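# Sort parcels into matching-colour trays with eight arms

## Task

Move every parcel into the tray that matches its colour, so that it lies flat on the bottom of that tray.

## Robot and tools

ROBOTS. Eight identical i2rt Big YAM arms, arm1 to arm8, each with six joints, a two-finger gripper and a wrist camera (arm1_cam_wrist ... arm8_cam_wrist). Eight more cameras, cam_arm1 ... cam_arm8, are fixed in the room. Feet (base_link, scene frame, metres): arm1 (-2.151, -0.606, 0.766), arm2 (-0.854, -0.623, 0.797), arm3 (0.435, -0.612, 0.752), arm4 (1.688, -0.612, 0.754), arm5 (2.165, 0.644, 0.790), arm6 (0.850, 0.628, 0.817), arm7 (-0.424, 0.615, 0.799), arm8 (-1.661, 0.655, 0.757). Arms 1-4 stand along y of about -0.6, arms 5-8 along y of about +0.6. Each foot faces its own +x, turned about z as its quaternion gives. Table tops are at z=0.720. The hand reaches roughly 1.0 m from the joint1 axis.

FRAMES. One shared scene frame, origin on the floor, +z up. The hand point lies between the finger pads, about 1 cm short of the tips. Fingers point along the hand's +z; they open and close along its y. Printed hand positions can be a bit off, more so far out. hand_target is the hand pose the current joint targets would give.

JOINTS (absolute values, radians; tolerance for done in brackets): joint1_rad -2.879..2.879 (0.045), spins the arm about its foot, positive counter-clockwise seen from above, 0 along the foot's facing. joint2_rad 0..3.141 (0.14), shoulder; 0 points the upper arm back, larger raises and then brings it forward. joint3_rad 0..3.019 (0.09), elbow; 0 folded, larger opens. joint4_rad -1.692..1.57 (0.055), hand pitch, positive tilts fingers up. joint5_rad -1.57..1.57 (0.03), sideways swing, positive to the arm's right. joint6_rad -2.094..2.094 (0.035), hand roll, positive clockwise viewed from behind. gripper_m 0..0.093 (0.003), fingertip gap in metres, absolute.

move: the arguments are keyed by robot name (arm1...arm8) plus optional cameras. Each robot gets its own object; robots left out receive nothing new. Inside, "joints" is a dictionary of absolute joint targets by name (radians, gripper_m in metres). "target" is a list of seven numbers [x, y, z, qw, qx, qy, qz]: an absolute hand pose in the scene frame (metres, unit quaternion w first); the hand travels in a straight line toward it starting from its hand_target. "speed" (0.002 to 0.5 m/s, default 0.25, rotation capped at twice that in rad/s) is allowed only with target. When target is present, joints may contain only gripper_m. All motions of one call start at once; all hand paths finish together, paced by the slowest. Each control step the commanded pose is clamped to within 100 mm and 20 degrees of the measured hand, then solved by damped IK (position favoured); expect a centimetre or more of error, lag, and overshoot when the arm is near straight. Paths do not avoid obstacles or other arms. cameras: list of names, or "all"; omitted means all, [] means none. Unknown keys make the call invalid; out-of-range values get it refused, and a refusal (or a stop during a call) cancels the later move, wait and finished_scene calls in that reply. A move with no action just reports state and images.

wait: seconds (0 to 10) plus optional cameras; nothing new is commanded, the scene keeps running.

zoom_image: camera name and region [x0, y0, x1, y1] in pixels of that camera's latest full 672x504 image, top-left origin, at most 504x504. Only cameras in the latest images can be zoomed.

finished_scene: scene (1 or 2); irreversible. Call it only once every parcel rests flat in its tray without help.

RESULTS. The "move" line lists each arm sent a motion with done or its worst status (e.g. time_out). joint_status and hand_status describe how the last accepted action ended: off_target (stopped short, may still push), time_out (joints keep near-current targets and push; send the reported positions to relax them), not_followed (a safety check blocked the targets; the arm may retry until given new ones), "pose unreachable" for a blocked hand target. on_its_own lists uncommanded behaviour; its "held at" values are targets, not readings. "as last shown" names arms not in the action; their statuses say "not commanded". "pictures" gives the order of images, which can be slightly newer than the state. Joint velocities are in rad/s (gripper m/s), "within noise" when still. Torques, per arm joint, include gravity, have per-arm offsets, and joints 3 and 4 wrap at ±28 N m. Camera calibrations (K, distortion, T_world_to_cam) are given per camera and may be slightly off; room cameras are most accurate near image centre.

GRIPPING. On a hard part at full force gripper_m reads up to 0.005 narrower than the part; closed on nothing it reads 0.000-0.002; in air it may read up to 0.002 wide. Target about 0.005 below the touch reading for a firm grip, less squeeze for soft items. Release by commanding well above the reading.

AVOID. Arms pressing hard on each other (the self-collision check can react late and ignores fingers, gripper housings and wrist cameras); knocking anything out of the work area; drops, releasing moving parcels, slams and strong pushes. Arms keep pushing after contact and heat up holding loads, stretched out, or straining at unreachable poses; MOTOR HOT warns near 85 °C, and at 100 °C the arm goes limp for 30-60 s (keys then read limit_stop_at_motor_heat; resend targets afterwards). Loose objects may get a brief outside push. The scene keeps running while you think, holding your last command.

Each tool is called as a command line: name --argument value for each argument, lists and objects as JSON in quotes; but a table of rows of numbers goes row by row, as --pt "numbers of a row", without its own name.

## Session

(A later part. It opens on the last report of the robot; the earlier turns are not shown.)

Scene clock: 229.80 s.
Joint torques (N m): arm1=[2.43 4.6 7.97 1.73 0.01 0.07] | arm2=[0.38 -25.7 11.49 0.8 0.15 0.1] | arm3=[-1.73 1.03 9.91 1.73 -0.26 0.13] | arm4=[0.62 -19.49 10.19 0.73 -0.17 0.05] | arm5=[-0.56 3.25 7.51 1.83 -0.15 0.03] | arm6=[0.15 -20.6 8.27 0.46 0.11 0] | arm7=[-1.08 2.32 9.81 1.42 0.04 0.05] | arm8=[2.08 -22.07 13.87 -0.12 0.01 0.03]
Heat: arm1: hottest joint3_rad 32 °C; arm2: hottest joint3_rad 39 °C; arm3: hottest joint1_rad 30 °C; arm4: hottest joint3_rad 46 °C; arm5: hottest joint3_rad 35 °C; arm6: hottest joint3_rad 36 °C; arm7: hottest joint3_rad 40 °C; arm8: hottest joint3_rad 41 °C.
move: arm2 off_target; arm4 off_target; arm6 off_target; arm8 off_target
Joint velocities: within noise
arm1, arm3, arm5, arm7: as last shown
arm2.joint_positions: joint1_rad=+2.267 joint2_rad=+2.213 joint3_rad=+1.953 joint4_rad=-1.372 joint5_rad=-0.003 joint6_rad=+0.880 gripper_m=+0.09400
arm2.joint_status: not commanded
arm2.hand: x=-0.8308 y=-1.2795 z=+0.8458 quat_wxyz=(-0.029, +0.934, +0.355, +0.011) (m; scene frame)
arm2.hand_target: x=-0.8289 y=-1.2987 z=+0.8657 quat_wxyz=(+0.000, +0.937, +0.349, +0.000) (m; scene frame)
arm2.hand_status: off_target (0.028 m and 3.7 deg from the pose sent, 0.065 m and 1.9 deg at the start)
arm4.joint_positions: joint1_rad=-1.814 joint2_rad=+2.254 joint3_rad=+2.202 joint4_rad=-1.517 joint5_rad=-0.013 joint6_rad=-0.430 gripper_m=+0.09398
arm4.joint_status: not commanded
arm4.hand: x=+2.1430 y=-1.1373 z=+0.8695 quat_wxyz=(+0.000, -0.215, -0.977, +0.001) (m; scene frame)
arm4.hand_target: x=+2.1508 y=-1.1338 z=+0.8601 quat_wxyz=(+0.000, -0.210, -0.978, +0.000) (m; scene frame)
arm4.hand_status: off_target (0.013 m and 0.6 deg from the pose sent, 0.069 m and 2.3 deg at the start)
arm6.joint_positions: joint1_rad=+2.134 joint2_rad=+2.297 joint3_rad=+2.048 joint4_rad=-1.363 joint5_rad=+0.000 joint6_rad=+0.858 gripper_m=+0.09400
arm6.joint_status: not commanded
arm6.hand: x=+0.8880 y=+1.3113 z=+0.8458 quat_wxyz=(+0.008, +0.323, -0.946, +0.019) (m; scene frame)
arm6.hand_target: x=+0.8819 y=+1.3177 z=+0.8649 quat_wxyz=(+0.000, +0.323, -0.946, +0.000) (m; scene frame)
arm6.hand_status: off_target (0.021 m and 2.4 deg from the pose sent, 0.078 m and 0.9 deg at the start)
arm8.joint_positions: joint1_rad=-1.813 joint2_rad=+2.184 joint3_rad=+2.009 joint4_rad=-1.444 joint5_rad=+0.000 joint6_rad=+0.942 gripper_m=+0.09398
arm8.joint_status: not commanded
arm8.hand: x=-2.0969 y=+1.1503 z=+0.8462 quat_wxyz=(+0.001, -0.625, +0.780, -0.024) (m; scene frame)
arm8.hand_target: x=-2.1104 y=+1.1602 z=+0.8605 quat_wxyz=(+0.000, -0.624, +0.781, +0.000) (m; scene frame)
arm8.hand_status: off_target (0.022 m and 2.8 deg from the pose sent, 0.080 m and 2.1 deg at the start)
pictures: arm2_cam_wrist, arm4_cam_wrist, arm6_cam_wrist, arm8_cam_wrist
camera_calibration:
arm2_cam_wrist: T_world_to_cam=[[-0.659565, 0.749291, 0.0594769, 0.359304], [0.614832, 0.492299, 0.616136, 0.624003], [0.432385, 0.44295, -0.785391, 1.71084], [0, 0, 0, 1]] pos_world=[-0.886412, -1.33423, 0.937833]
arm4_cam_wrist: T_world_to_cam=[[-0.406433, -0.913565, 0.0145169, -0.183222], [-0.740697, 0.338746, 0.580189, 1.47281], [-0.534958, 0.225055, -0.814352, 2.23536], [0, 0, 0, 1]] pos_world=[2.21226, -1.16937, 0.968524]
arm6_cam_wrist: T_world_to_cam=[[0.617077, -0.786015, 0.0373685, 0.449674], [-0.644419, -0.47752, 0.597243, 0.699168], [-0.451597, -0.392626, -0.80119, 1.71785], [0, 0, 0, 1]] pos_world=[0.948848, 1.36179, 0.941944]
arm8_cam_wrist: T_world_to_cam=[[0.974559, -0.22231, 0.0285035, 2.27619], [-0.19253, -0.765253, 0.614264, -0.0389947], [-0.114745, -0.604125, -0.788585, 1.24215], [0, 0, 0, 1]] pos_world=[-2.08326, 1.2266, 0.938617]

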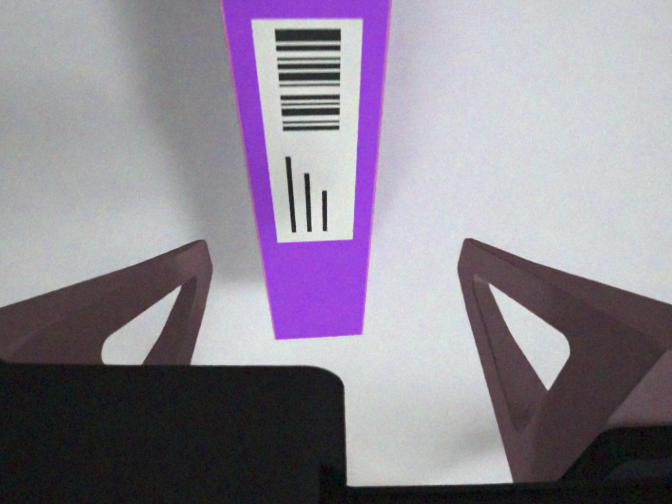

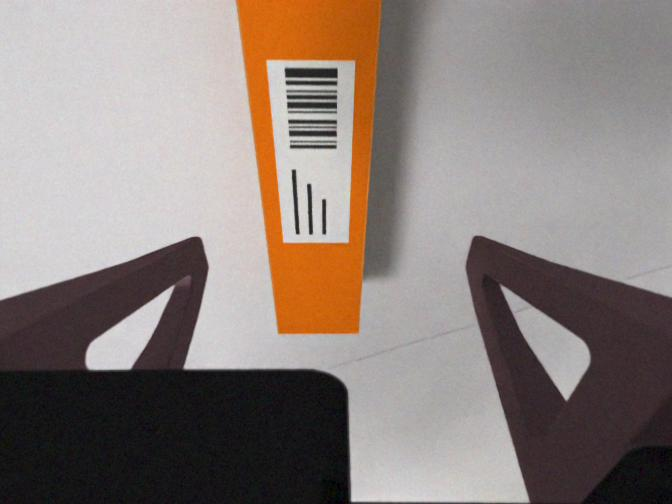

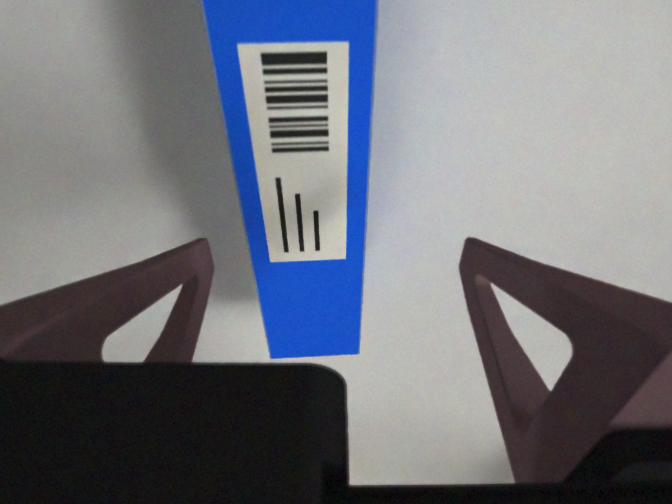

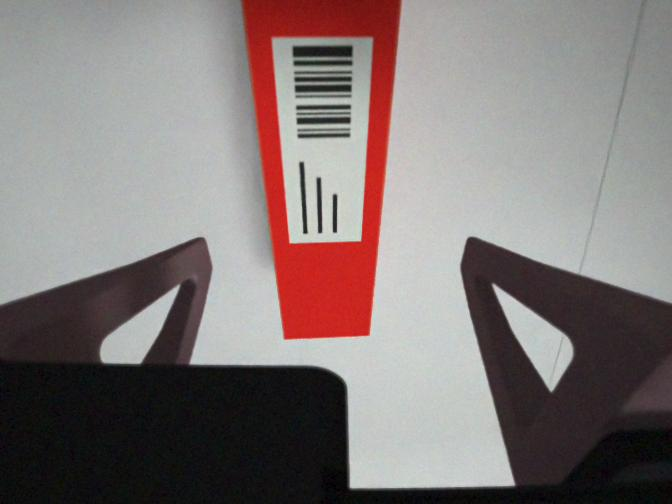

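move --arm8 '{"target":[-2.1155,1.161,0.767,0,-0.6245,0.781,0],"speed":0.25}' --arm2 '{"target":[-0.824,-1.3045,0.77,0,0.937,0.349,0],"speed":0.25}' --arm6 '{"target":[0.876,1.325,0.77,0,-0.323,0.946,0],"speed":0.25}' --arm4 '{"target":[2.152,-1.127,0.765,0,-0.2096,-0.978,0],"speed":0.25}' --cameras '["arm2_cam_wrist","arm4_cam_wrist","arm6_cam_wrist","arm8_cam_wrist"]'

Scene clock: 250.93 s.
Joint torques (N m): arm1=[2.2 4.6 8.02 1.83 0.03 0.08] | arm2=[0.79 -26.34 8.14 0.87 0.16 0.09] | arm3=[-1.61 0.97 9.96 1.72 -0.25 0.14] | arm4=[0.97 -19.14 10.02 0.73 -0.17 0.11] | arm5=[-0.26 3.19 7.46 1.81 -0.2 0.04] | arm6=[0.15 -19.14 8.64 0.49 0.12 0] | arm7=[-1.03 2.26 9.83 1.47 0.05 0.02] | arm8=[2.55 -22.3 9.8 0.21 0.01 0.05]
Heat: arm1: hottest joint3_rad 32 °C; arm2: hottest joint3_rad 42 °C; arm3: hottest joint1_rad 30 °C; arm4: hottest joint3_rad 45 °C; arm5: hottest joint3_rad 35 °C; arm6: hottest joint3_rad 36 °C; arm7: hottest joint3_rad 40 °C; arm8: hottest joint3_rad 40 °C.
move: arm2 done; arm4 off_target; arm6 off_target; arm8 done
Joint velocities: within noise
arm1, arm3, arm5, arm7: as last shown
arm2.joint_positions: joint1_rad=+2.270 joint2_rad=+2.318 joint3_rad=+1.918 joint4_rad=-1.195 joint5_rad=-0.003 joint6_rad=+0.888 gripper_m=+0.09400
arm2.joint_status: not commanded
arm2.hand: x=-0.8284 y=-1.2973 z=+0.7643 quat_wxyz=(-0.012, +0.936, +0.353, +0.005) (m; scene frame)
arm2.hand_target: x=-0.8239 y=-1.3043 z=+0.7701 quat_wxyz=(+0.000, +0.937, +0.349, +0.000) (m; scene frame)
arm2.hand_status: done (0.010 m and 1.5 deg from the pose sent, 0.080 m and 3.7 deg at the start)
arm4.joint_positions: joint1_rad=-1.808 joint2_rad=+2.291 joint3_rad=+2.022 joint4_rad=-1.297 joint5_rad=-0.013 joint6_rad=-0.427 gripper_m=+0.09398
arm4.joint_status: not commanded
arm4.hand: x=+2.1428 y=-1.1328 z=+0.7767 quat_wxyz=(-0.001, -0.213, -0.977, +0.002) (m; scene frame)
arm4.hand_target: x=+2.1518 y=-1.1268 z=+0.7651 quat_wxyz=(+0.000, -0.209, -0.978, +0.000) (m; scene frame)
arm4.hand_status: off_target (0.016 m and 0.5 deg from the pose sent, 0.105 m and 0.6 deg at the start)
arm6.joint_positions: joint1_rad=+2.143 joint2_rad=+2.384 joint3_rad=+1.983 joint4_rad=-1.197 joint5_rad=+0.000 joint6_rad=+0.867 gripper_m=+0.09400
arm6.joint_status: not commanded
arm6.hand: x=+0.8820 y=+1.3162 z=+0.7637 quat_wxyz=(+0.005, +0.323, -0.946, +0.013) (m; scene frame)
arm6.hand_target: x=+0.8759 y=+1.3248 z=+0.7701 quat_wxyz=(+0.000, +0.323, -0.946, +0.000) (m; scene frame)
arm6.hand_status: off_target (0.012 m and 1.6 deg from the pose sent, 0.078 m and 2.4 deg at the start)
arm7.joint_positions: joint1_rad=-1.031 joint2_rad=+0.496 joint3_rad=+1.379 joint4_rad=-1.460 joint5_rad=-0.002 joint6_rad=+0.008 gripper_m=+0.09397
arm7.hand_target: x=-0.4421 y=+0.4475 z=+1.3403 quat_wxyz=(-0.324, -0.651, -0.583, +0.363) (m; scene frame)
arm8.joint_positions: joint1_rad=-1.809 joint2_rad=+2.258 joint3_rad=+1.939 joint4_rad=-1.259 joint5_rad=+0.000 joint6_rad=+0.947 gripper_m=+0.09398
arm8.joint_status: not commanded
arm8.hand: x=-2.1096 y=+1.1602 z=+0.7717 quat_wxyz=(+0.000, -0.625, +0.780, -0.004) (m; scene frame)
arm8.hand_target: x=-2.1155 y=+1.1608 z=+0.7669 quat_wxyz=(+0.000, -0.625, +0.781, +0.000) (m; scene frame)
arm8.hand_status: done (0.008 m and 0.5 deg from the pose sent, 0.082 m and 2.8 deg at the start)
pictures: arm2_cam_wrist, arm4_cam_wrist, arm6_cam_wrist, arm8_cam_wrist
camera_calibration:
arm2_cam_wrist: T_world_to_cam=[[-0.656182, 0.75399, 0.0304092, 0.410139], [0.616475, 0.512394, 0.597838, 0.722872], [0.435182, 0.411037, -0.80104, 1.62652], [0, 0, 0, 1]] pos_world=[-0.884338, -1.3482, 0.858273]
arm4_cam_wrist: T_world_to_cam=[[-0.403632, -0.914788, 0.0156105, -0.186088], [-0.742725, 0.33758, 0.578273, 1.52957], [-0.534267, 0.221815, -0.815694, 2.15455], [0, 0, 0, 1]] pos_world=[2.21204, -1.16449, 0.875851]
arm6_cam_wrist: T_world_to_cam=[[0.617045, -0.786467, 0.026928, 0.468906], [-0.645023, -0.485877, 0.589805, 0.763796], [-0.450778, -0.381305, -0.807097, 1.64016], [0, 0, 0, 1]] pos_world=[0.942679, 1.36529, 0.860653]
arm8_cam_wrist: T_world_to_cam=[[0.974706, -0.223443, -0.0046033, 2.32002], [-0.176832, -0.783648, 0.595504, 0.0808933], [-0.136669, -0.579628, -0.803339, 1.12471], [0, 0, 0, 1]] pos_world=[-2.09332, 1.2337, 0.86603]

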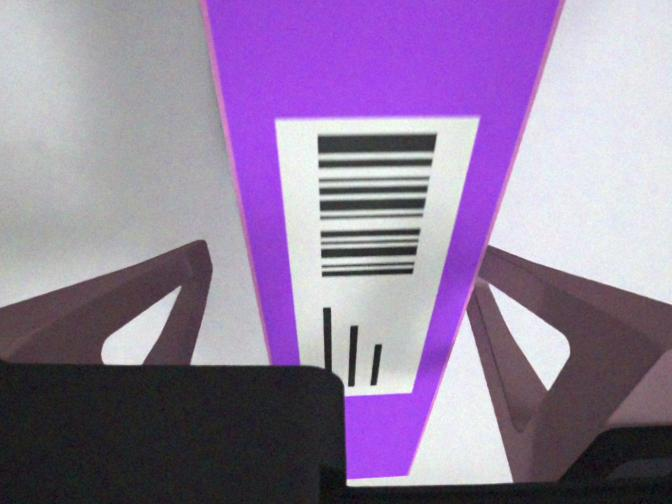

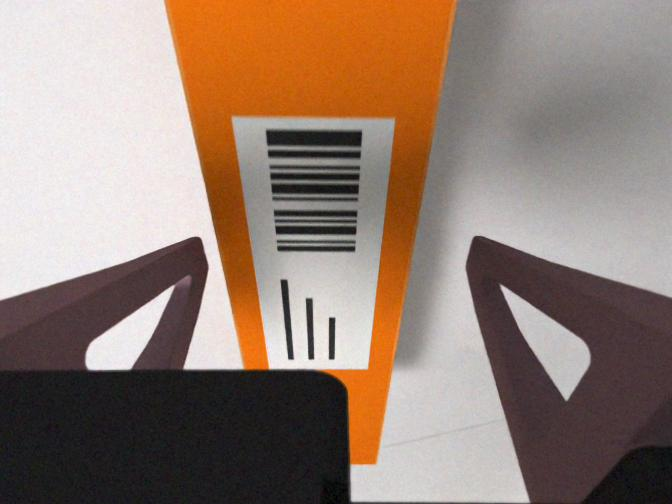

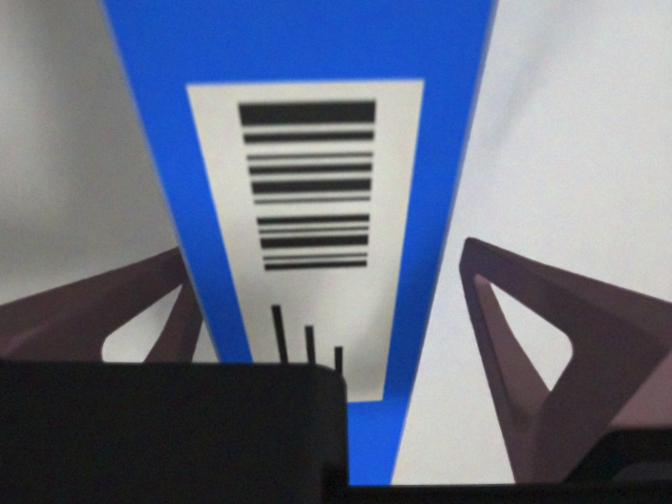

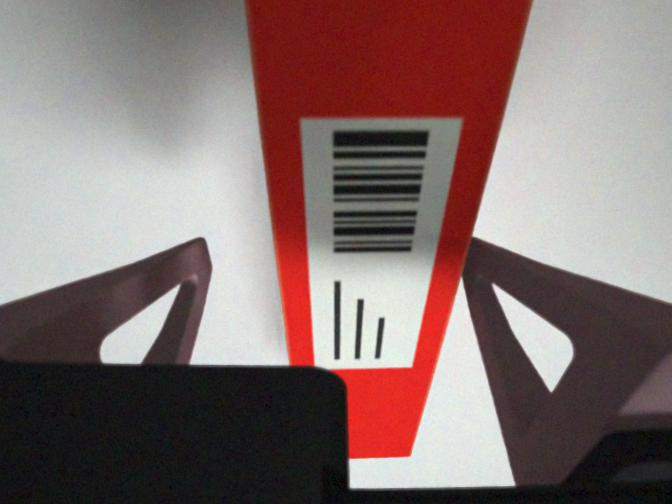

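move --arm8 '{"target":[-2.1155,1.161,0.755,0,-0.6245,0.781,0],"joints":{"gripper_m":0.025}}' --arm2 '{"joints":{"gripper_m":0.025}}' --arm6 '{"joints":{"gripper_m":0.025}}' --arm4 '{"target":[2.152,-1.127,0.745,0,-0.2096,-0.978,0],"joints":{"gripper_m":0.025}}' --cameras '["arm2_cam_wrist","arm4_cam_wrist","arm8_cam_wrist"]'

Scene clock: 264.57 s.
Joint torques (N m): arm1=[2.08 4.48 8.03 1.73 0.04 0.07] | arm2=[0.79 -26.46 8.17 0.84 0.15 0.09] | arm3=[-1.61 1.03 9.92 1.69 -0.26 0.12] | arm4=[0.91 -18.02 8.29 1.44 -0.14 0.11] | arm5=[0.15 3.25 7.46 1.74 -0.19 0.06] | arm6=[0.15 -18.84 8.64 0.44 0.12 -0.02] | arm7=[-0.97 2.55 9.74 1.43 0.02 0.03] | arm8=[2.26 -21.42 8.68 0.61 0.03 0.04]
Heat: arm1: hottest joint3_rad 32 °C; arm2: hottest joint3_rad 40 °C; arm3: hottest joint1_rad 30 °C; arm4: hottest joint3_rad 43 °C; arm5: hottest joint3_rad 35 °C; arm6: hottest joint2_rad 38 °C; arm7: hottest joint3_rad 40 °C; arm8: hottest joint2_rad 41 °C.
move: arm2 off_target; arm4 off_target; arm6 off_target; arm8 off_target
Joint velocities: within noise
arm1, arm3, arm5, arm7: as last shown
arm2.joint_positions: joint1_rad=+2.270 joint2_rad=+2.318 joint3_rad=+1.918 joint4_rad=-1.194 joint5_rad=-0.003 joint6_rad=+0.888 gripper_m=+0.05901
arm2.joint_status: gripper_m off_target (ended at +0.05905, target +0.02500)
arm2.hand: x=-0.8284 y=-1.2976 z=+0.7645 quat_wxyz=(-0.011, +0.936, +0.353, +0.005) (m; scene frame)
arm2.hand_target: x=-0.8239 y=-1.3044 z=+0.7701 quat_wxyz=(+0.000, +0.937, +0.349, +0.000) (m; scene frame)
arm2.hand_status: not commanded
arm4.joint_positions: joint1_rad=-1.808 joint2_rad=+2.291 joint3_rad=+2.020 joint4_rad=-1.274 joint5_rad=-0.014 joint6_rad=-0.427 gripper_m=+0.05901
arm4.joint_status: gripper_m off_target (ended at +0.05904, target +0.02500)
arm4.hand: x=+2.1461 y=-1.1364 z=+0.7759 quat_wxyz=(-0.010, -0.213, -0.977, +0.008) (m; scene frame)
arm4.hand_target: x=+2.1510 y=-1.1263 z=+0.7457 quat_wxyz=(+0.000, -0.209, -0.978, +0.000) (m; scene frame)
arm4.hand_status: off_target (0.033 m and 1.5 deg from the pose sent, 0.034 m and 0.5 deg at the start)
arm6.joint_positions: joint1_rad=+2.143 joint2_rad=+2.384 joint3_rad=+1.983 joint4_rad=-1.196 joint5_rad=+0.000 joint6_rad=+0.870 gripper_m=+0.06000
arm6.joint_status: gripper_m off_target (ended at +0.06004, target +0.02500)
arm6.hand: x=+0.8820 y=+1.3167 z=+0.7637 quat_wxyz=(+0.005, +0.322, -0.947, +0.012) (m; scene frame)
arm6.hand_target: x=+0.8760 y=+1.3248 z=+0.7701 quat_wxyz=(+0.000, +0.323, -0.946, +0.000) (m; scene frame)
arm6.hand_status: not commanded
arm8.joint_positions: joint1_rad=-1.809 joint2_rad=+2.258 joint3_rad=+1.939 joint4_rad=-1.246 joint5_rad=+0.000 joint6_rad=+0.947 gripper_m=+0.05958
arm8.joint_status: gripper_m off_target (ended at +0.05961, target +0.02500)
arm8.hand: x=-2.1118 y=+1.1628 z=+0.7717 quat_wxyz=(-0.001, -0.625, +0.780, +0.003) (m; scene frame)
arm8.hand_target: x=-2.1152 y=+1.1606 z=+0.7551 quat_wxyz=(+0.000, -0.625, +0.781, +0.000) (m; scene frame)
arm8.hand_status: off_target (0.017 m and 0.4 deg from the pose sent, 0.018 m and 0.5 deg at the start)
pictures: arm2_cam_wrist, arm4_cam_wrist, arm8_cam_wrist
camera_calibration:
arm2_cam_wrist: T_world_to_cam=[[-0.655892, 0.754279, 0.0294669, 0.411696], [0.616864, 0.513084, 0.596845, 0.724914], [0.435069, 0.409643, -0.801816, 1.62557], [0, 0, 0, 1]] pos_world=[-0.884378, -1.34838, 0.858612]
arm4_cam_wrist: T_world_to_cam=[[-0.403608, -0.914625, 0.0237039, -0.194174], [-0.750866, 0.345925, 0.562616, 1.57274], [-0.522782, 0.209278, -0.826379, 2.12585], [0, 0, 0, 1]] pos_world=[2.2139, -1.16654, 0.876509]
arm8_cam_wrist: T_world_to_cam=[[0.974526, -0.223718, -0.0157915, 2.33135], [-0.171734, -0.789659, 0.589022, 0.105235], [-0.144245, -0.571305, -0.807963, 1.10375], [0, 0, 0, 1]] pos_world=[-2.09467, 1.23524, 0.866621]

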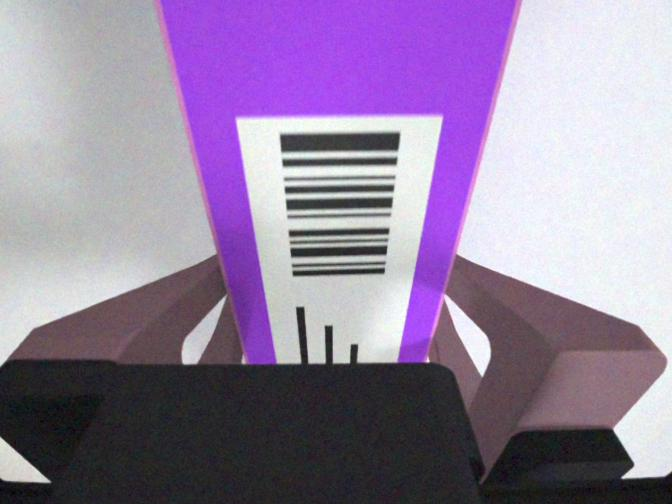

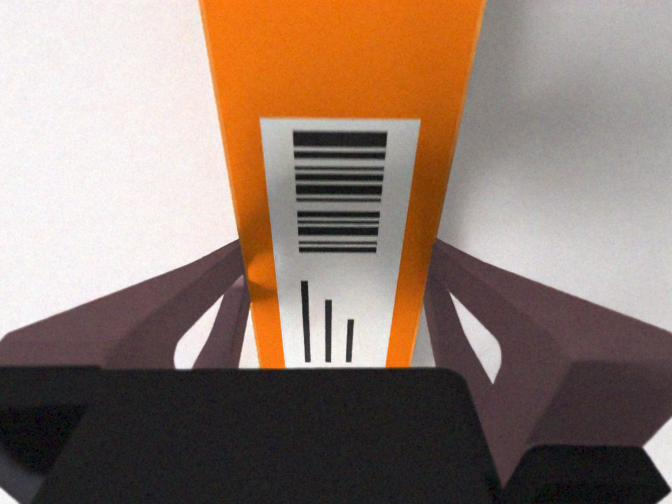

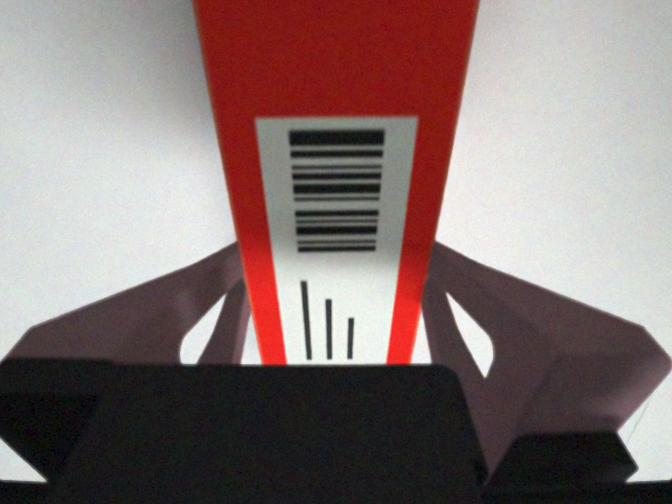

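move --arm8 '{"target":[-2.10,1.15,0.95,0,-0.6245,0.781,0],"speed":0.3}' --arm2 '{"target":[-0.829,-1.28,0.95,0,0.937,0.349,0],"speed":0.3}' --arm6 '{"target":[0.877,1.30,0.95,0,-0.323,0.946,0],"speed":0.3}' --arm4 '{"target":[2.13,-1.12,0.95,0,-0.2096,-0.978,0],"speed":0.3}' --cameras '[]'

move --arm8 '{"joints":{"joint1_rad":0.449,"joint2_rad":1.4,"joint3_rad":1.6,"joint4_rad":-1.65}}' --arm2 '{"joints":{"joint1_rad":-1.44,"joint2_rad":1.4,"joint3_rad":1.6,"joint4_rad":-1.65}}' --arm6 '{"joints":{"joint1_rad":-1.332,"joint2_rad":1.4,"joint3_rad":1.6,"joint4_rad":-1.65}}' --arm4 '{"joints":{"joint1_rad":1.861,"joint2_rad":1.4,"joint3_rad":1.6,"joint4_rad":-1.65}}' --cameras '["cam_arm8","cam_arm2","cam_arm6","cam_arm4"]'

Scene clock: 303.53 s.
Joint torques (N m): arm1=[2.49 4.37 7.95 1.78 0.03 0.06] | arm2=[0.26 -23.94 11.9 0.05 0.16 0.02] | arm3=[-1.67 1.03 9.94 1.7 -0.26 0.12] | arm4=[-0.97 -17.79 15.64 -0.23 -0.13 -0.04] | arm5=[-0.21 3.19 7.49 1.85 -0.2 0.03] | arm6=[-0.03 -18.67 12.68 -0.29 0.12 -0.05] | arm7=[-1.08 2.32 9.8 1.46 0.03 0.02] | arm8=[1.9 -20.84 14.58 -0.65 -0.01 0]
Heat: arm1: hottest joint3_rad 32 °C; arm2: hottest joint3_rad 38 °C; arm3: hottest joint1_rad 30 °C; arm4: hottest joint3_rad 42 °C; arm5: hottest joint3_rad 35 °C; arm6: hottest joint2_rad 40 °C; arm7: hottest joint3_rad 40 °C; arm8: hottest joint2_rad 43 °C.
move: arm2 off_target; arm4 off_target; arm6 off_target; arm8 off_target
Joint velocities: within noise
arm1, arm3, arm5, arm7: as last shown
arm2.joint_positions: joint1_rad=+2.270 joint2_rad=+2.105 joint3_rad=+2.005 joint4_rad=-1.503 joint5_rad=-0.003 joint6_rad=+0.888 gripper_m=+0.05901
arm2.joint_status: not commanded
arm2.hand: x=-0.8295 y=-1.2678 z=+0.9346 quat_wxyz=(-0.015, +0.936, +0.353, +0.006) (m; scene frame)
arm2.hand_target: x=-0.8290 y=-1.2792 z=+0.9500 quat_wxyz=(+0.000, +0.937, +0.349, +0.000) (m; scene frame)
arm2.hand_status: off_target (0.020 m and 2.0 deg from the pose sent, 0.186 m and 1.4 deg at the start)
arm4.joint_positions: joint1_rad=-1.808 joint2_rad=+2.151 joint3_rad=+2.208 joint4_rad=-1.658 joint5_rad=-0.014 joint6_rad=-0.432 gripper_m=+0.05901
arm4.joint_status: not commanded
arm4.hand: x=+2.1239 y=-1.1069 z=+0.9391 quat_wxyz=(+0.013, -0.211, -0.977, -0.009) (m; scene frame)
arm4.hand_target: x=+2.1293 y=-1.1193 z=+0.9501 quat_wxyz=(-0.001, -0.210, -0.978, +0.001) (m; scene frame)
arm4.hand_status: off_target (0.018 m and 1.8 deg from the pose sent, 0.176 m and 1.5 deg at the start; pose on its path clipped on 7 of 50 steps)
arm6.joint_positions: joint1_rad=+2.143 joint2_rad=+2.179 joint3_rad=+2.035 joint4_rad=-1.487 joint5_rad=+0.000 joint6_rad=+0.870 gripper_m=+0.06000
arm6.joint_status: not commanded
arm6.hand: x=+0.8806 y=+1.2845 z=+0.9193 quat_wxyz=(+0.011, +0.322, -0.946, +0.028) (m; scene frame)
arm6.hand_target: x=+0.8769 y=+1.2984 z=+0.9502 quat_wxyz=(+0.000, +0.323, -0.946, +0.000) (m; scene frame)
arm6.hand_status: off_target (0.035 m and 3.5 deg from the pose sent, 0.187 m and 1.5 deg at the start; pose on its path clipped on 1 of 50 steps)
arm8.joint_positions: joint1_rad=-1.809 joint2_rad=+2.110 joint3_rad=+2.127 joint4_rad=-1.617 joint5_rad=+0.000 joint6_rad=+0.947 gripper_m=+0.05958
arm8.joint_status: not commanded
arm8.hand: x=-2.0922 y=+1.1409 z=+0.9384 quat_wxyz=(+0.000, -0.625, +0.780, -0.015) (m; scene frame)
arm8.hand_target: x=-2.0995 y=+1.1493 z=+0.9501 quat_wxyz=(+0.000, -0.625, +0.781, +0.001) (m; scene frame)
arm8.hand_status: off_target (0.017 m and 1.7 deg from the pose sent, 0.179 m and 0.4 deg at the start; pose on its path clipped on 8 of 50 steps)
pictures: none
No camera images: "cameras" was empty.

Scene clock: 306.97 s.
Joint torques (N m): arm1=[2.14 4.48 8.02 1.73 0.02 0.08] | arm2=[0.32 -13.98 8.31 0.31 -0.01 0.01] | arm3=[-1.67 0.97 9.88 1.69 -0.25 0.13] | arm4=[-0.79 -9.11 10.02 0.57 -0.07 -0.01] | arm5=[0.03 2.67 7.49 1.94 -0.2 0.01] | arm6=[0.03 -8.64 9.05 0.05 0.05 -0.06] | arm7=[-1.08 2.32 9.77 1.43 0.03 0.03] | arm8=[1.32 -10.93 9.42 -0.32 0.07 -0.03]
Heat: arm1: hottest joint3_rad 32 °C; arm2: hottest joint3_rad 38 °C; arm3: hottest joint1_rad 30 °C; arm4: hottest joint3_rad 42 °C; arm5: hottest joint3_rad 35 °C; arm6: hottest joint2_rad 39 °C; arm7: hottest joint3_rad 40 °C; arm8: hottest joint2_rad 42 °C.
move: arm2 done; arm4 done; arm6 done; arm8 done
Joint velocities: within noise
arm1, arm3, arm5, arm7: as last shown
arm2.joint_positions: joint1_rad=-1.442 joint2_rad=+1.411 joint3_rad=+1.599 joint4_rad=-1.639 joint5_rad=+0.002 joint6_rad=+0.888 gripper_m=+0.05904
arm2.joint_status: all done
arm2.hand: x=-0.6337 y=-0.2501 z=+1.1404 quat_wxyz=(-0.035, +0.075, -0.995, -0.050) (m; scene frame)
arm2.hand_target: x=-0.6371 y=-0.2539 z=+1.1447 quat_wxyz=(-0.034, +0.072, -0.996, -0.050) (m; scene frame)
arm2.hand_status: not commanded
arm4.joint_positions: joint1_rad=+1.872 joint2_rad=+1.399 joint3_rad=+1.604 joint4_rad=-1.652 joint5_rad=-0.017 joint6_rad=-0.434 gripper_m=+0.05906
arm4.joint_status: all done
arm4.hand: x=+1.2844 y=-0.4767 z=+1.1062 quat_wxyz=(-0.010, +0.996, +0.058, -0.067) (m; scene frame)
arm4.hand_target: x=+1.2856 y=-0.4719 z=+1.1040 quat_wxyz=(-0.011, +0.996, +0.056, -0.065) (m; scene frame)
arm4.hand_status: not commanded
arm6.joint_positions: joint1_rad=-1.340 joint2_rad=+1.404 joint3_rad=+1.594 joint4_rad=-1.641 joint5_rad=+0.001 joint6_rad=+0.870 gripper_m=+0.06016
arm6.joint_status: all done
arm6.hand: x=+0.6873 y=+0.2301 z=+1.1605 quat_wxyz=(-0.051, -0.986, -0.156, +0.032) (m; scene frame)
arm6.hand_target: x=+0.6915 y=+0.2304 z=+1.1642 quat_wxyz=(-0.052, -0.986, -0.158, +0.031) (m; scene frame)
arm6.hand_status: not commanded
arm8.joint_positions: joint1_rad=+0.454 joint2_rad=+1.401 joint3_rad=+1.602 joint4_rad=-1.640 joint5_rad=-0.002 joint6_rad=+0.947 gripper_m=+0.05958
arm8.joint_status: all done
arm8.hand: x=-1.7266 y=+0.2293 z=+1.1058 quat_wxyz=(-0.062, -0.970, -0.233, +0.024) (m; scene frame)
arm8.hand_target: x=-1.7287 y=+0.2325 z=+1.1050 quat_wxyz=(-0.056, -0.971, -0.230, +0.023) (m; scene frame)
arm8.hand_status: not commanded
pictures: cam_arm2, cam_arm4, cam_arm6, cam_arm8

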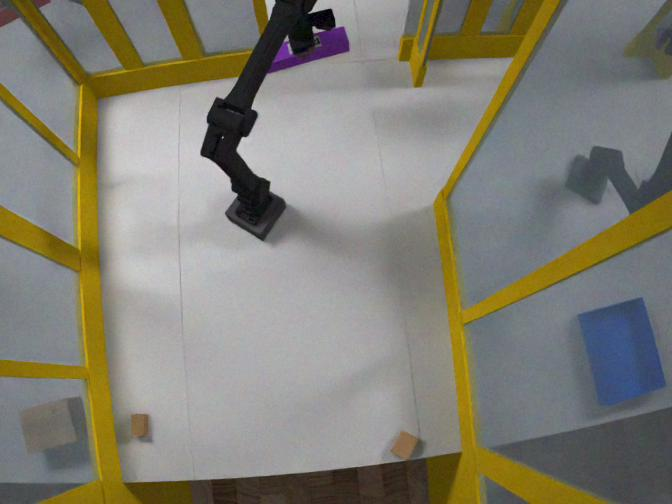

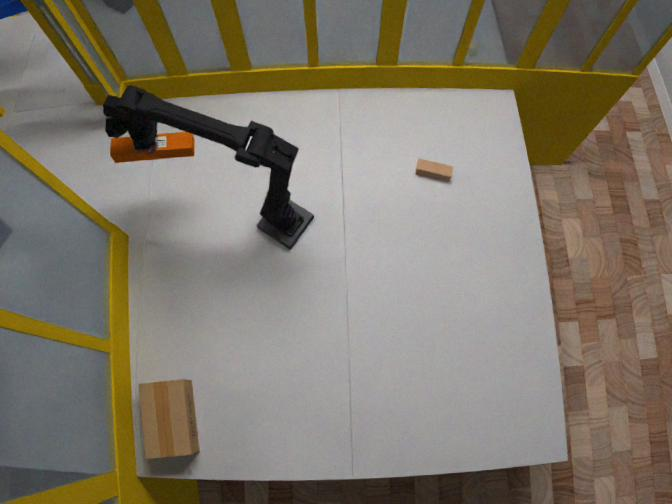

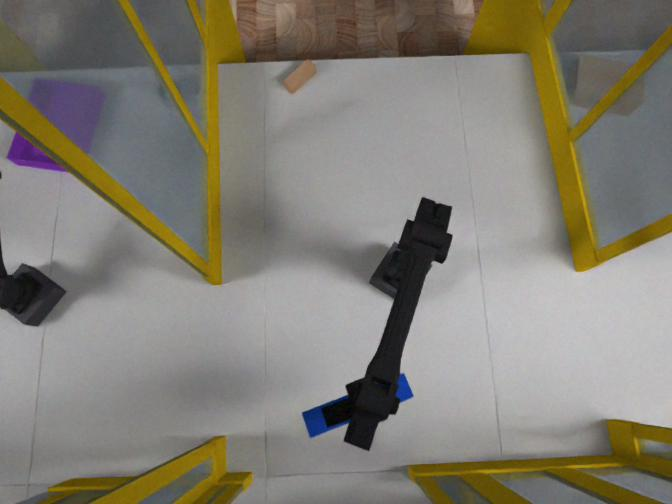

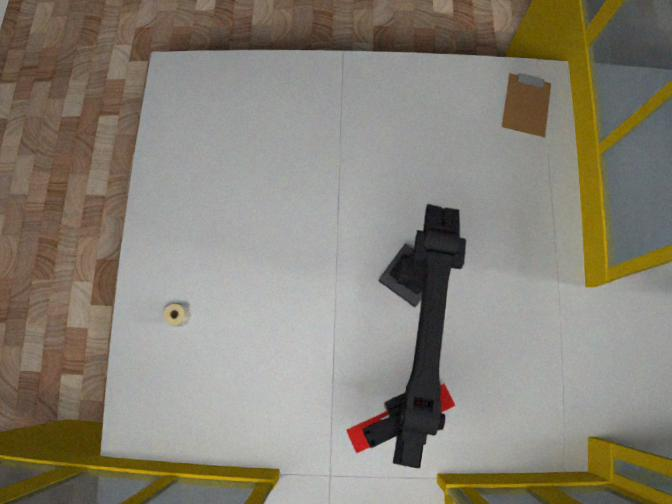

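move --arm8 '{"target":[-1.765,0.0,0.93,0,-0.707,-0.707,0],"speed":0.3}' --arm2 '{"target":[-0.49,0.0,0.93,0,0.707,-0.707,0],"speed":0.3}' --arm6 '{"target":[0.60,0.0,0.93,0,-0.707,-0.707,0],"speed":0.3}' --arm4 '{"target":[1.04,-0.39,0.93,0,1,0,0],"speed":0.3}' --cameras '["cam_arm1","cam_arm2","cam_arm3"]'

Scene clock: 322.23 s.
Joint torques (N m): arm1=[2.32 4.54 8.02 1.61 0.05 0.08] | arm2=[0.5 -26.17 12.41 0.09 0.07 -0.23] | arm3=[-1.67 0.79 9.96 1.72 -0.25 0.13] | arm4=[-0.09 -18.2 15.53 -0.32 -0.01 0.11] | arm5=[-0.21 3.08 7.5 1.87 -0.18 0.04] | arm6=[0.09 -17.03 13.11 -0.24 -0.02 -0.19] | arm7=[-1.26 2.2 9.81 1.47 0.03 0.03] | arm8=[1.85 -20.25 14.56 -0.64 0.01 -0.1]
Heat: arm1: hottest joint3_rad 32 °C; arm2: hottest joint3_rad 38 °C; arm3: hottest joint1_rad 30 °C; arm4: hottest joint3_rad 43 °C; arm5: hottest joint3_rad 35 °C; arm6: hottest joint2_rad 37 °C; arm7: hottest joint3_rad 41 °C; arm8: hottest joint2_rad 39 °C.
move: arm2 off_target; arm4 off_target; arm6 off_target; arm8 off_target
Joint velocities: within noise
arm1, arm3, arm5, arm7: as last shown
arm2.joint_positions: joint1_rad=-1.442 joint2_rad=+2.352 joint3_rad=+2.394 joint4_rad=-1.640 joint5_rad=-0.002 joint6_rad=-0.513 gripper_m=+0.05904
arm2.joint_status: not commanded
arm2.hand: x=-0.4933 y=-0.0099 z=+0.9200 quat_wxyz=(+0.013, +0.700, -0.714, +0.002) (m; scene frame)
arm2.hand_target: x=-0.4903 y=-0.0006 z=+0.9300 quat_wxyz=(-0.001, +0.707, -0.707, +0.000) (m; scene frame)
arm2.hand_status: off_target (0.014 m and 1.9 deg from the pose sent, 0.357 m and 81.6 deg at the start)
arm4.joint_positions: joint1_rad=+1.872 joint2_rad=+2.200 joint3_rad=+2.227 joint4_rad=-1.635 joint5_rad=+0.011 joint6_rad=-0.331 gripper_m=+0.05906
arm4.joint_status: not commanded
arm4.hand: x=+1.0519 y=-0.3978 z=+0.9202 quat_wxyz=(+0.006, +1.000, +0.007, +0.014) (m; scene frame)
arm4.hand_target: x=+1.0410 y=-0.3902 z=+0.9300 quat_wxyz=(+0.000, +1.000, +0.000, -0.001) (m; scene frame)
arm4.hand_status: off_target (0.017 m and 1.9 deg from the pose sent, 0.314 m and 10.2 deg at the start)
arm6.joint_positions: joint1_rad=-1.340 joint2_rad=+2.177 joint3_rad=+2.014 joint4_rad=-1.449 joint5_rad=+0.000 joint6_rad=-0.369 gripper_m=+0.06013
arm6.joint_status: not commanded
arm6.hand: x=+0.6010 y=+0.0172 z=+0.9127 quat_wxyz=(+0.008, -0.713, -0.701, -0.019) (m; scene frame)
arm6.hand_target: x=+0.6006 y=+0.0010 z=+0.9302 quat_wxyz=(+0.000, -0.707, -0.707, +0.001) (m; scene frame)
arm6.hand_status: off_target (0.024 m and 2.6 deg from the pose sent, 0.337 m and 72.3 deg at the start)
arm8.joint_positions: joint1_rad=+0.451 joint2_rad=+2.112 joint3_rad=+2.086 joint4_rad=-1.568 joint5_rad=-0.002 joint6_rad=-0.148 gripper_m=+0.05958
arm8.joint_status: not commanded
arm8.hand: x=-1.7616 y=+0.0120 z=+0.9223 quat_wxyz=(+0.006, -0.710, -0.705, -0.010) (m; scene frame)
arm8.hand_target: x=-1.7650 y=+0.0006 z=+0.9300 quat_wxyz=(+0.000, -0.707, -0.707, +0.001) (m; scene frame)
arm8.hand_status: off_target (0.015 m and 1.4 deg from the pose sent, 0.291 m and 63.4 deg at the start)
pictures: cam_arm1, cam_arm2, cam_arm3

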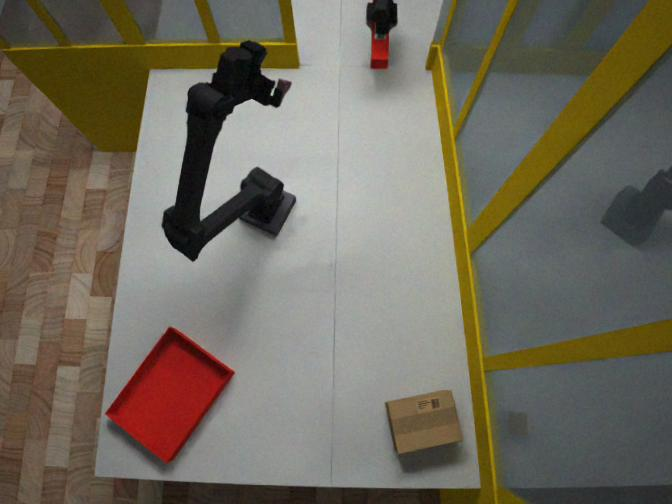

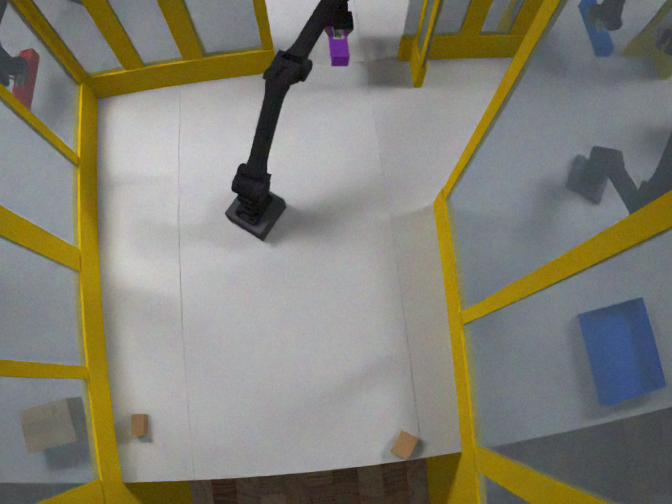

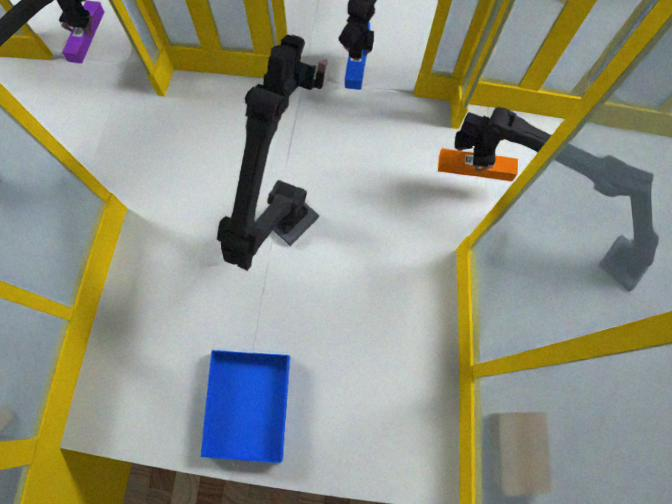

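move --arm8 '{"target":[-1.765,0.0,0.769,0,-0.707,-0.707,0],"speed":0.15}' --arm2 '{"target":[-0.49,0.0,0.772,0,0.707,-0.707,0],"speed":0.15}' --arm6 '{"target":[0.60,0.0,0.772,0,-0.707,-0.707,0],"speed":0.15}' --arm4 '{"target":[1.04,-0.39,0.767,0,1,0,0],"speed":0.15}' --cameras '["arm2_cam_wrist","arm4_cam_wrist","arm6_cam_wrist","arm8_cam_wrist"]'

Scene clock: 334.37 s.
Joint torques (N m): arm1=[2.02 4.6 7.95 1.72 0.04 0.05] | arm2=[0.5 -27.28 8.17 0.91 0.06 -0.21] | arm3=[-1.61 0.91 9.91 1.72 -0.25 0.13] | arm4=[-0.32 -19.02 9.99 0.69 -0.02 0.09] | arm5=[-0.26 3.31 7.49 1.8 -0.21 0.03] | arm6=[0.09 -17.85 8.05 0.54 -0.03 -0.18] | arm7=[-0.91 2.49 9.8 1.46 0.03 0.04] | arm8=[1.79 -21.25 9.25 0.25 -0.02 -0.11]
Heat: arm1: hottest joint3_rad 32 °C; arm2: hottest joint2_rad 38 °C; arm3: hottest joint1_rad 30 °C; arm4: hottest joint3_rad 46 °C; arm5: hottest joint3_rad 35 °C; arm6: hottest joint3_rad 37 °C; arm7: hottest joint3_rad 41 °C; arm8: hottest joint2_rad 40 °C.
move: arm2 done; arm4 off_target; arm6 done; arm8 done
Joint velocities: within noise
arm1, arm3, arm5, arm7: as last shown
arm2.joint_positions: joint1_rad=-1.442 joint2_rad=+2.434 joint3_rad=+2.156 joint4_rad=-1.308 joint5_rad=-0.002 joint6_rad=-0.513 gripper_m=+0.05904
arm2.joint_status: not commanded
arm2.hand: x=-0.4904 y=-0.0048 z=+0.7720 quat_wxyz=(+0.007, +0.701, -0.714, +0.001) (m; scene frame)
arm2.hand_target: x=-0.4899 y=-0.0001 z=+0.7720 quat_wxyz=(+0.000, +0.707, -0.707, +0.000) (m; scene frame)
arm2.hand_status: done (0.005 m and 1.4 deg from the pose sent, 0.148 m and 1.9 deg at the start)
arm4.joint_positions: joint1_rad=+1.872 joint2_rad=+2.275 joint3_rad=+1.979 joint4_rad=-1.280 joint5_rad=+0.011 joint6_rad=-0.331 gripper_m=+0.05906
arm4.joint_status: not commanded
arm4.hand: x=+1.0400 y=-0.3958 z=+0.7771 quat_wxyz=(+0.000, +1.000, +0.007, -0.002) (m; scene frame)
arm4.hand_target: x=+1.0403 y=-0.3900 z=+0.7671 quat_wxyz=(+0.000, +1.000, +0.000, +0.000) (m; scene frame)
arm4.hand_status: off_target (0.012 m and 0.8 deg from the pose sent, 0.154 m and 1.9 deg at the start)
arm6.joint_positions: joint1_rad=-1.340 joint2_rad=+2.318 joint3_rad=+1.880 joint4_rad=-1.149 joint5_rad=+0.000 joint6_rad=-0.369 gripper_m=+0.06013
arm6.joint_status: not commanded
arm6.hand: x=+0.5969 y=+0.0072 z=+0.7714 quat_wxyz=(+0.004, -0.713, -0.701, -0.007) (m; scene frame)
arm6.hand_target: x=+0.6002 y=+0.0000 z=+0.7721 quat_wxyz=(+0.000, -0.707, -0.707, +0.000) (m; scene frame)
arm6.hand_status: done (0.008 m and 1.4 deg from the pose sent, 0.142 m and 2.6 deg at the start)
arm8.joint_positions: joint1_rad=+0.451 joint2_rad=+2.208 joint3_rad=+1.864 joint4_rad=-1.226 joint5_rad=-0.002 joint6_rad=-0.148 gripper_m=+0.05958
arm8.joint_status: not commanded
arm8.hand: x=-1.7631 y=+0.0018 z=+0.7776 quat_wxyz=(-0.001, -0.709, -0.705, +0.000) (m; scene frame)
arm8.hand_target: x=-1.7651 y=+0.0002 z=+0.7689 quat_wxyz=(+0.000, -0.707, -0.707, +0.000) (m; scene frame)
arm8.hand_status: done (0.009 m and 0.4 deg from the pose sent, 0.154 m and 1.4 deg at the start)
pictures: arm2_cam_wrist, arm4_cam_wrist, arm6_cam_wrist, arm8_cam_wrist
camera_calibration:
arm2_cam_wrist: T_world_to_cam=[[0.999719, -0.0235315, 0.0030228, 0.486612], [-0.020741, -0.805003, 0.592908, -0.467294], [-0.0115187, -0.592804, -0.805265, 0.733737], [0, 0, 0, 1]] pos_world=[-0.487715, 0.0702398, 0.866443]
arm4_cam_wrist: T_world_to_cam=[[-0.0271634, 0.999572, 0.0108729, 0.412862], [0.81568, 0.0158758, 0.578285, -1.28669], [0.577865, 0.024577, -0.815762, 0.167536], [0, 0, 0, 1]] pos_world=[0.963927, -0.396376, 0.876253]
arm6_cam_wrist: T_world_to_cam=[[-0.999946, 0.0103067, 0.00126589, 0.594345], [0.00908184, 0.808905, 0.587869, -0.458892], [0.00503503, 0.587849, -0.808955, 0.741135], [0, 0, 0, 1]] pos_world=[0.594749, -0.0706015, 0.868561]
arm8_cam_wrist: T_world_to_cam=[[-0.999845, 0.0121843, -0.0127044, -1.75199], [0.0023449, 0.807485, 0.589883, -0.451739], [0.017446, 0.589762, -0.807388, 0.778076], [0, 0, 0, 1]] pos_world=[-1.76423, -0.0727603, 0.872425]

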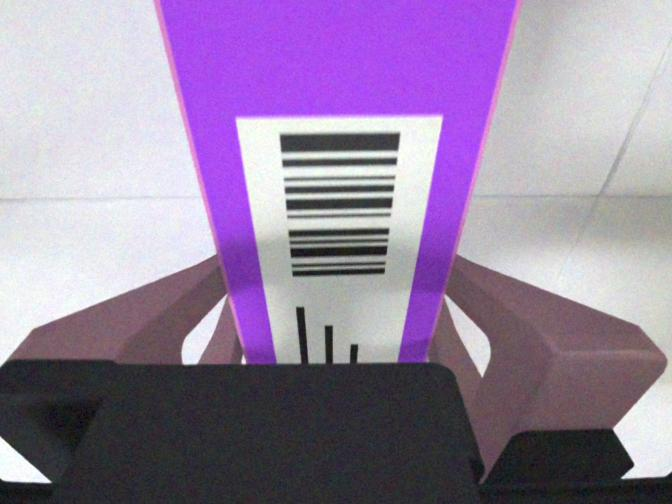

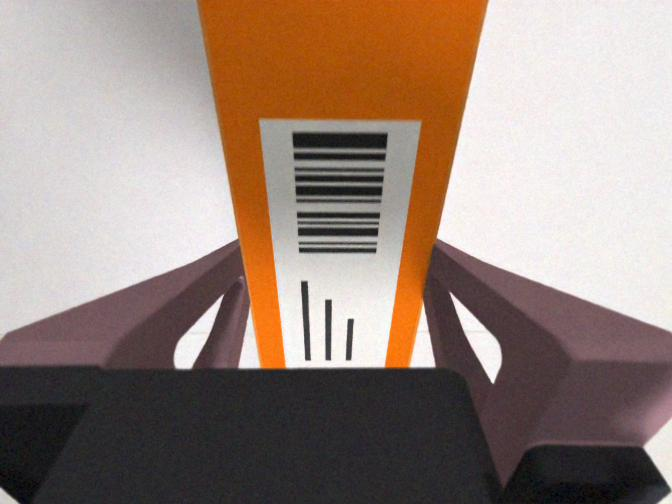

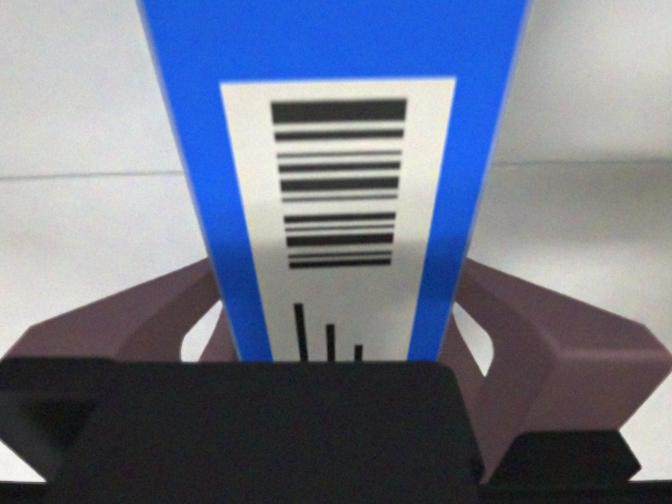

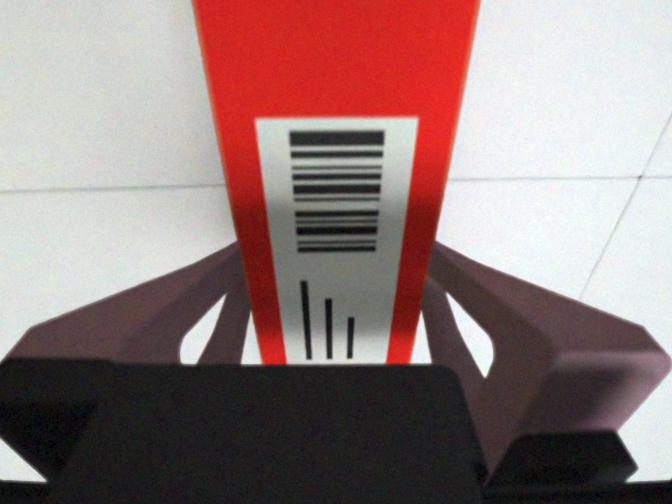

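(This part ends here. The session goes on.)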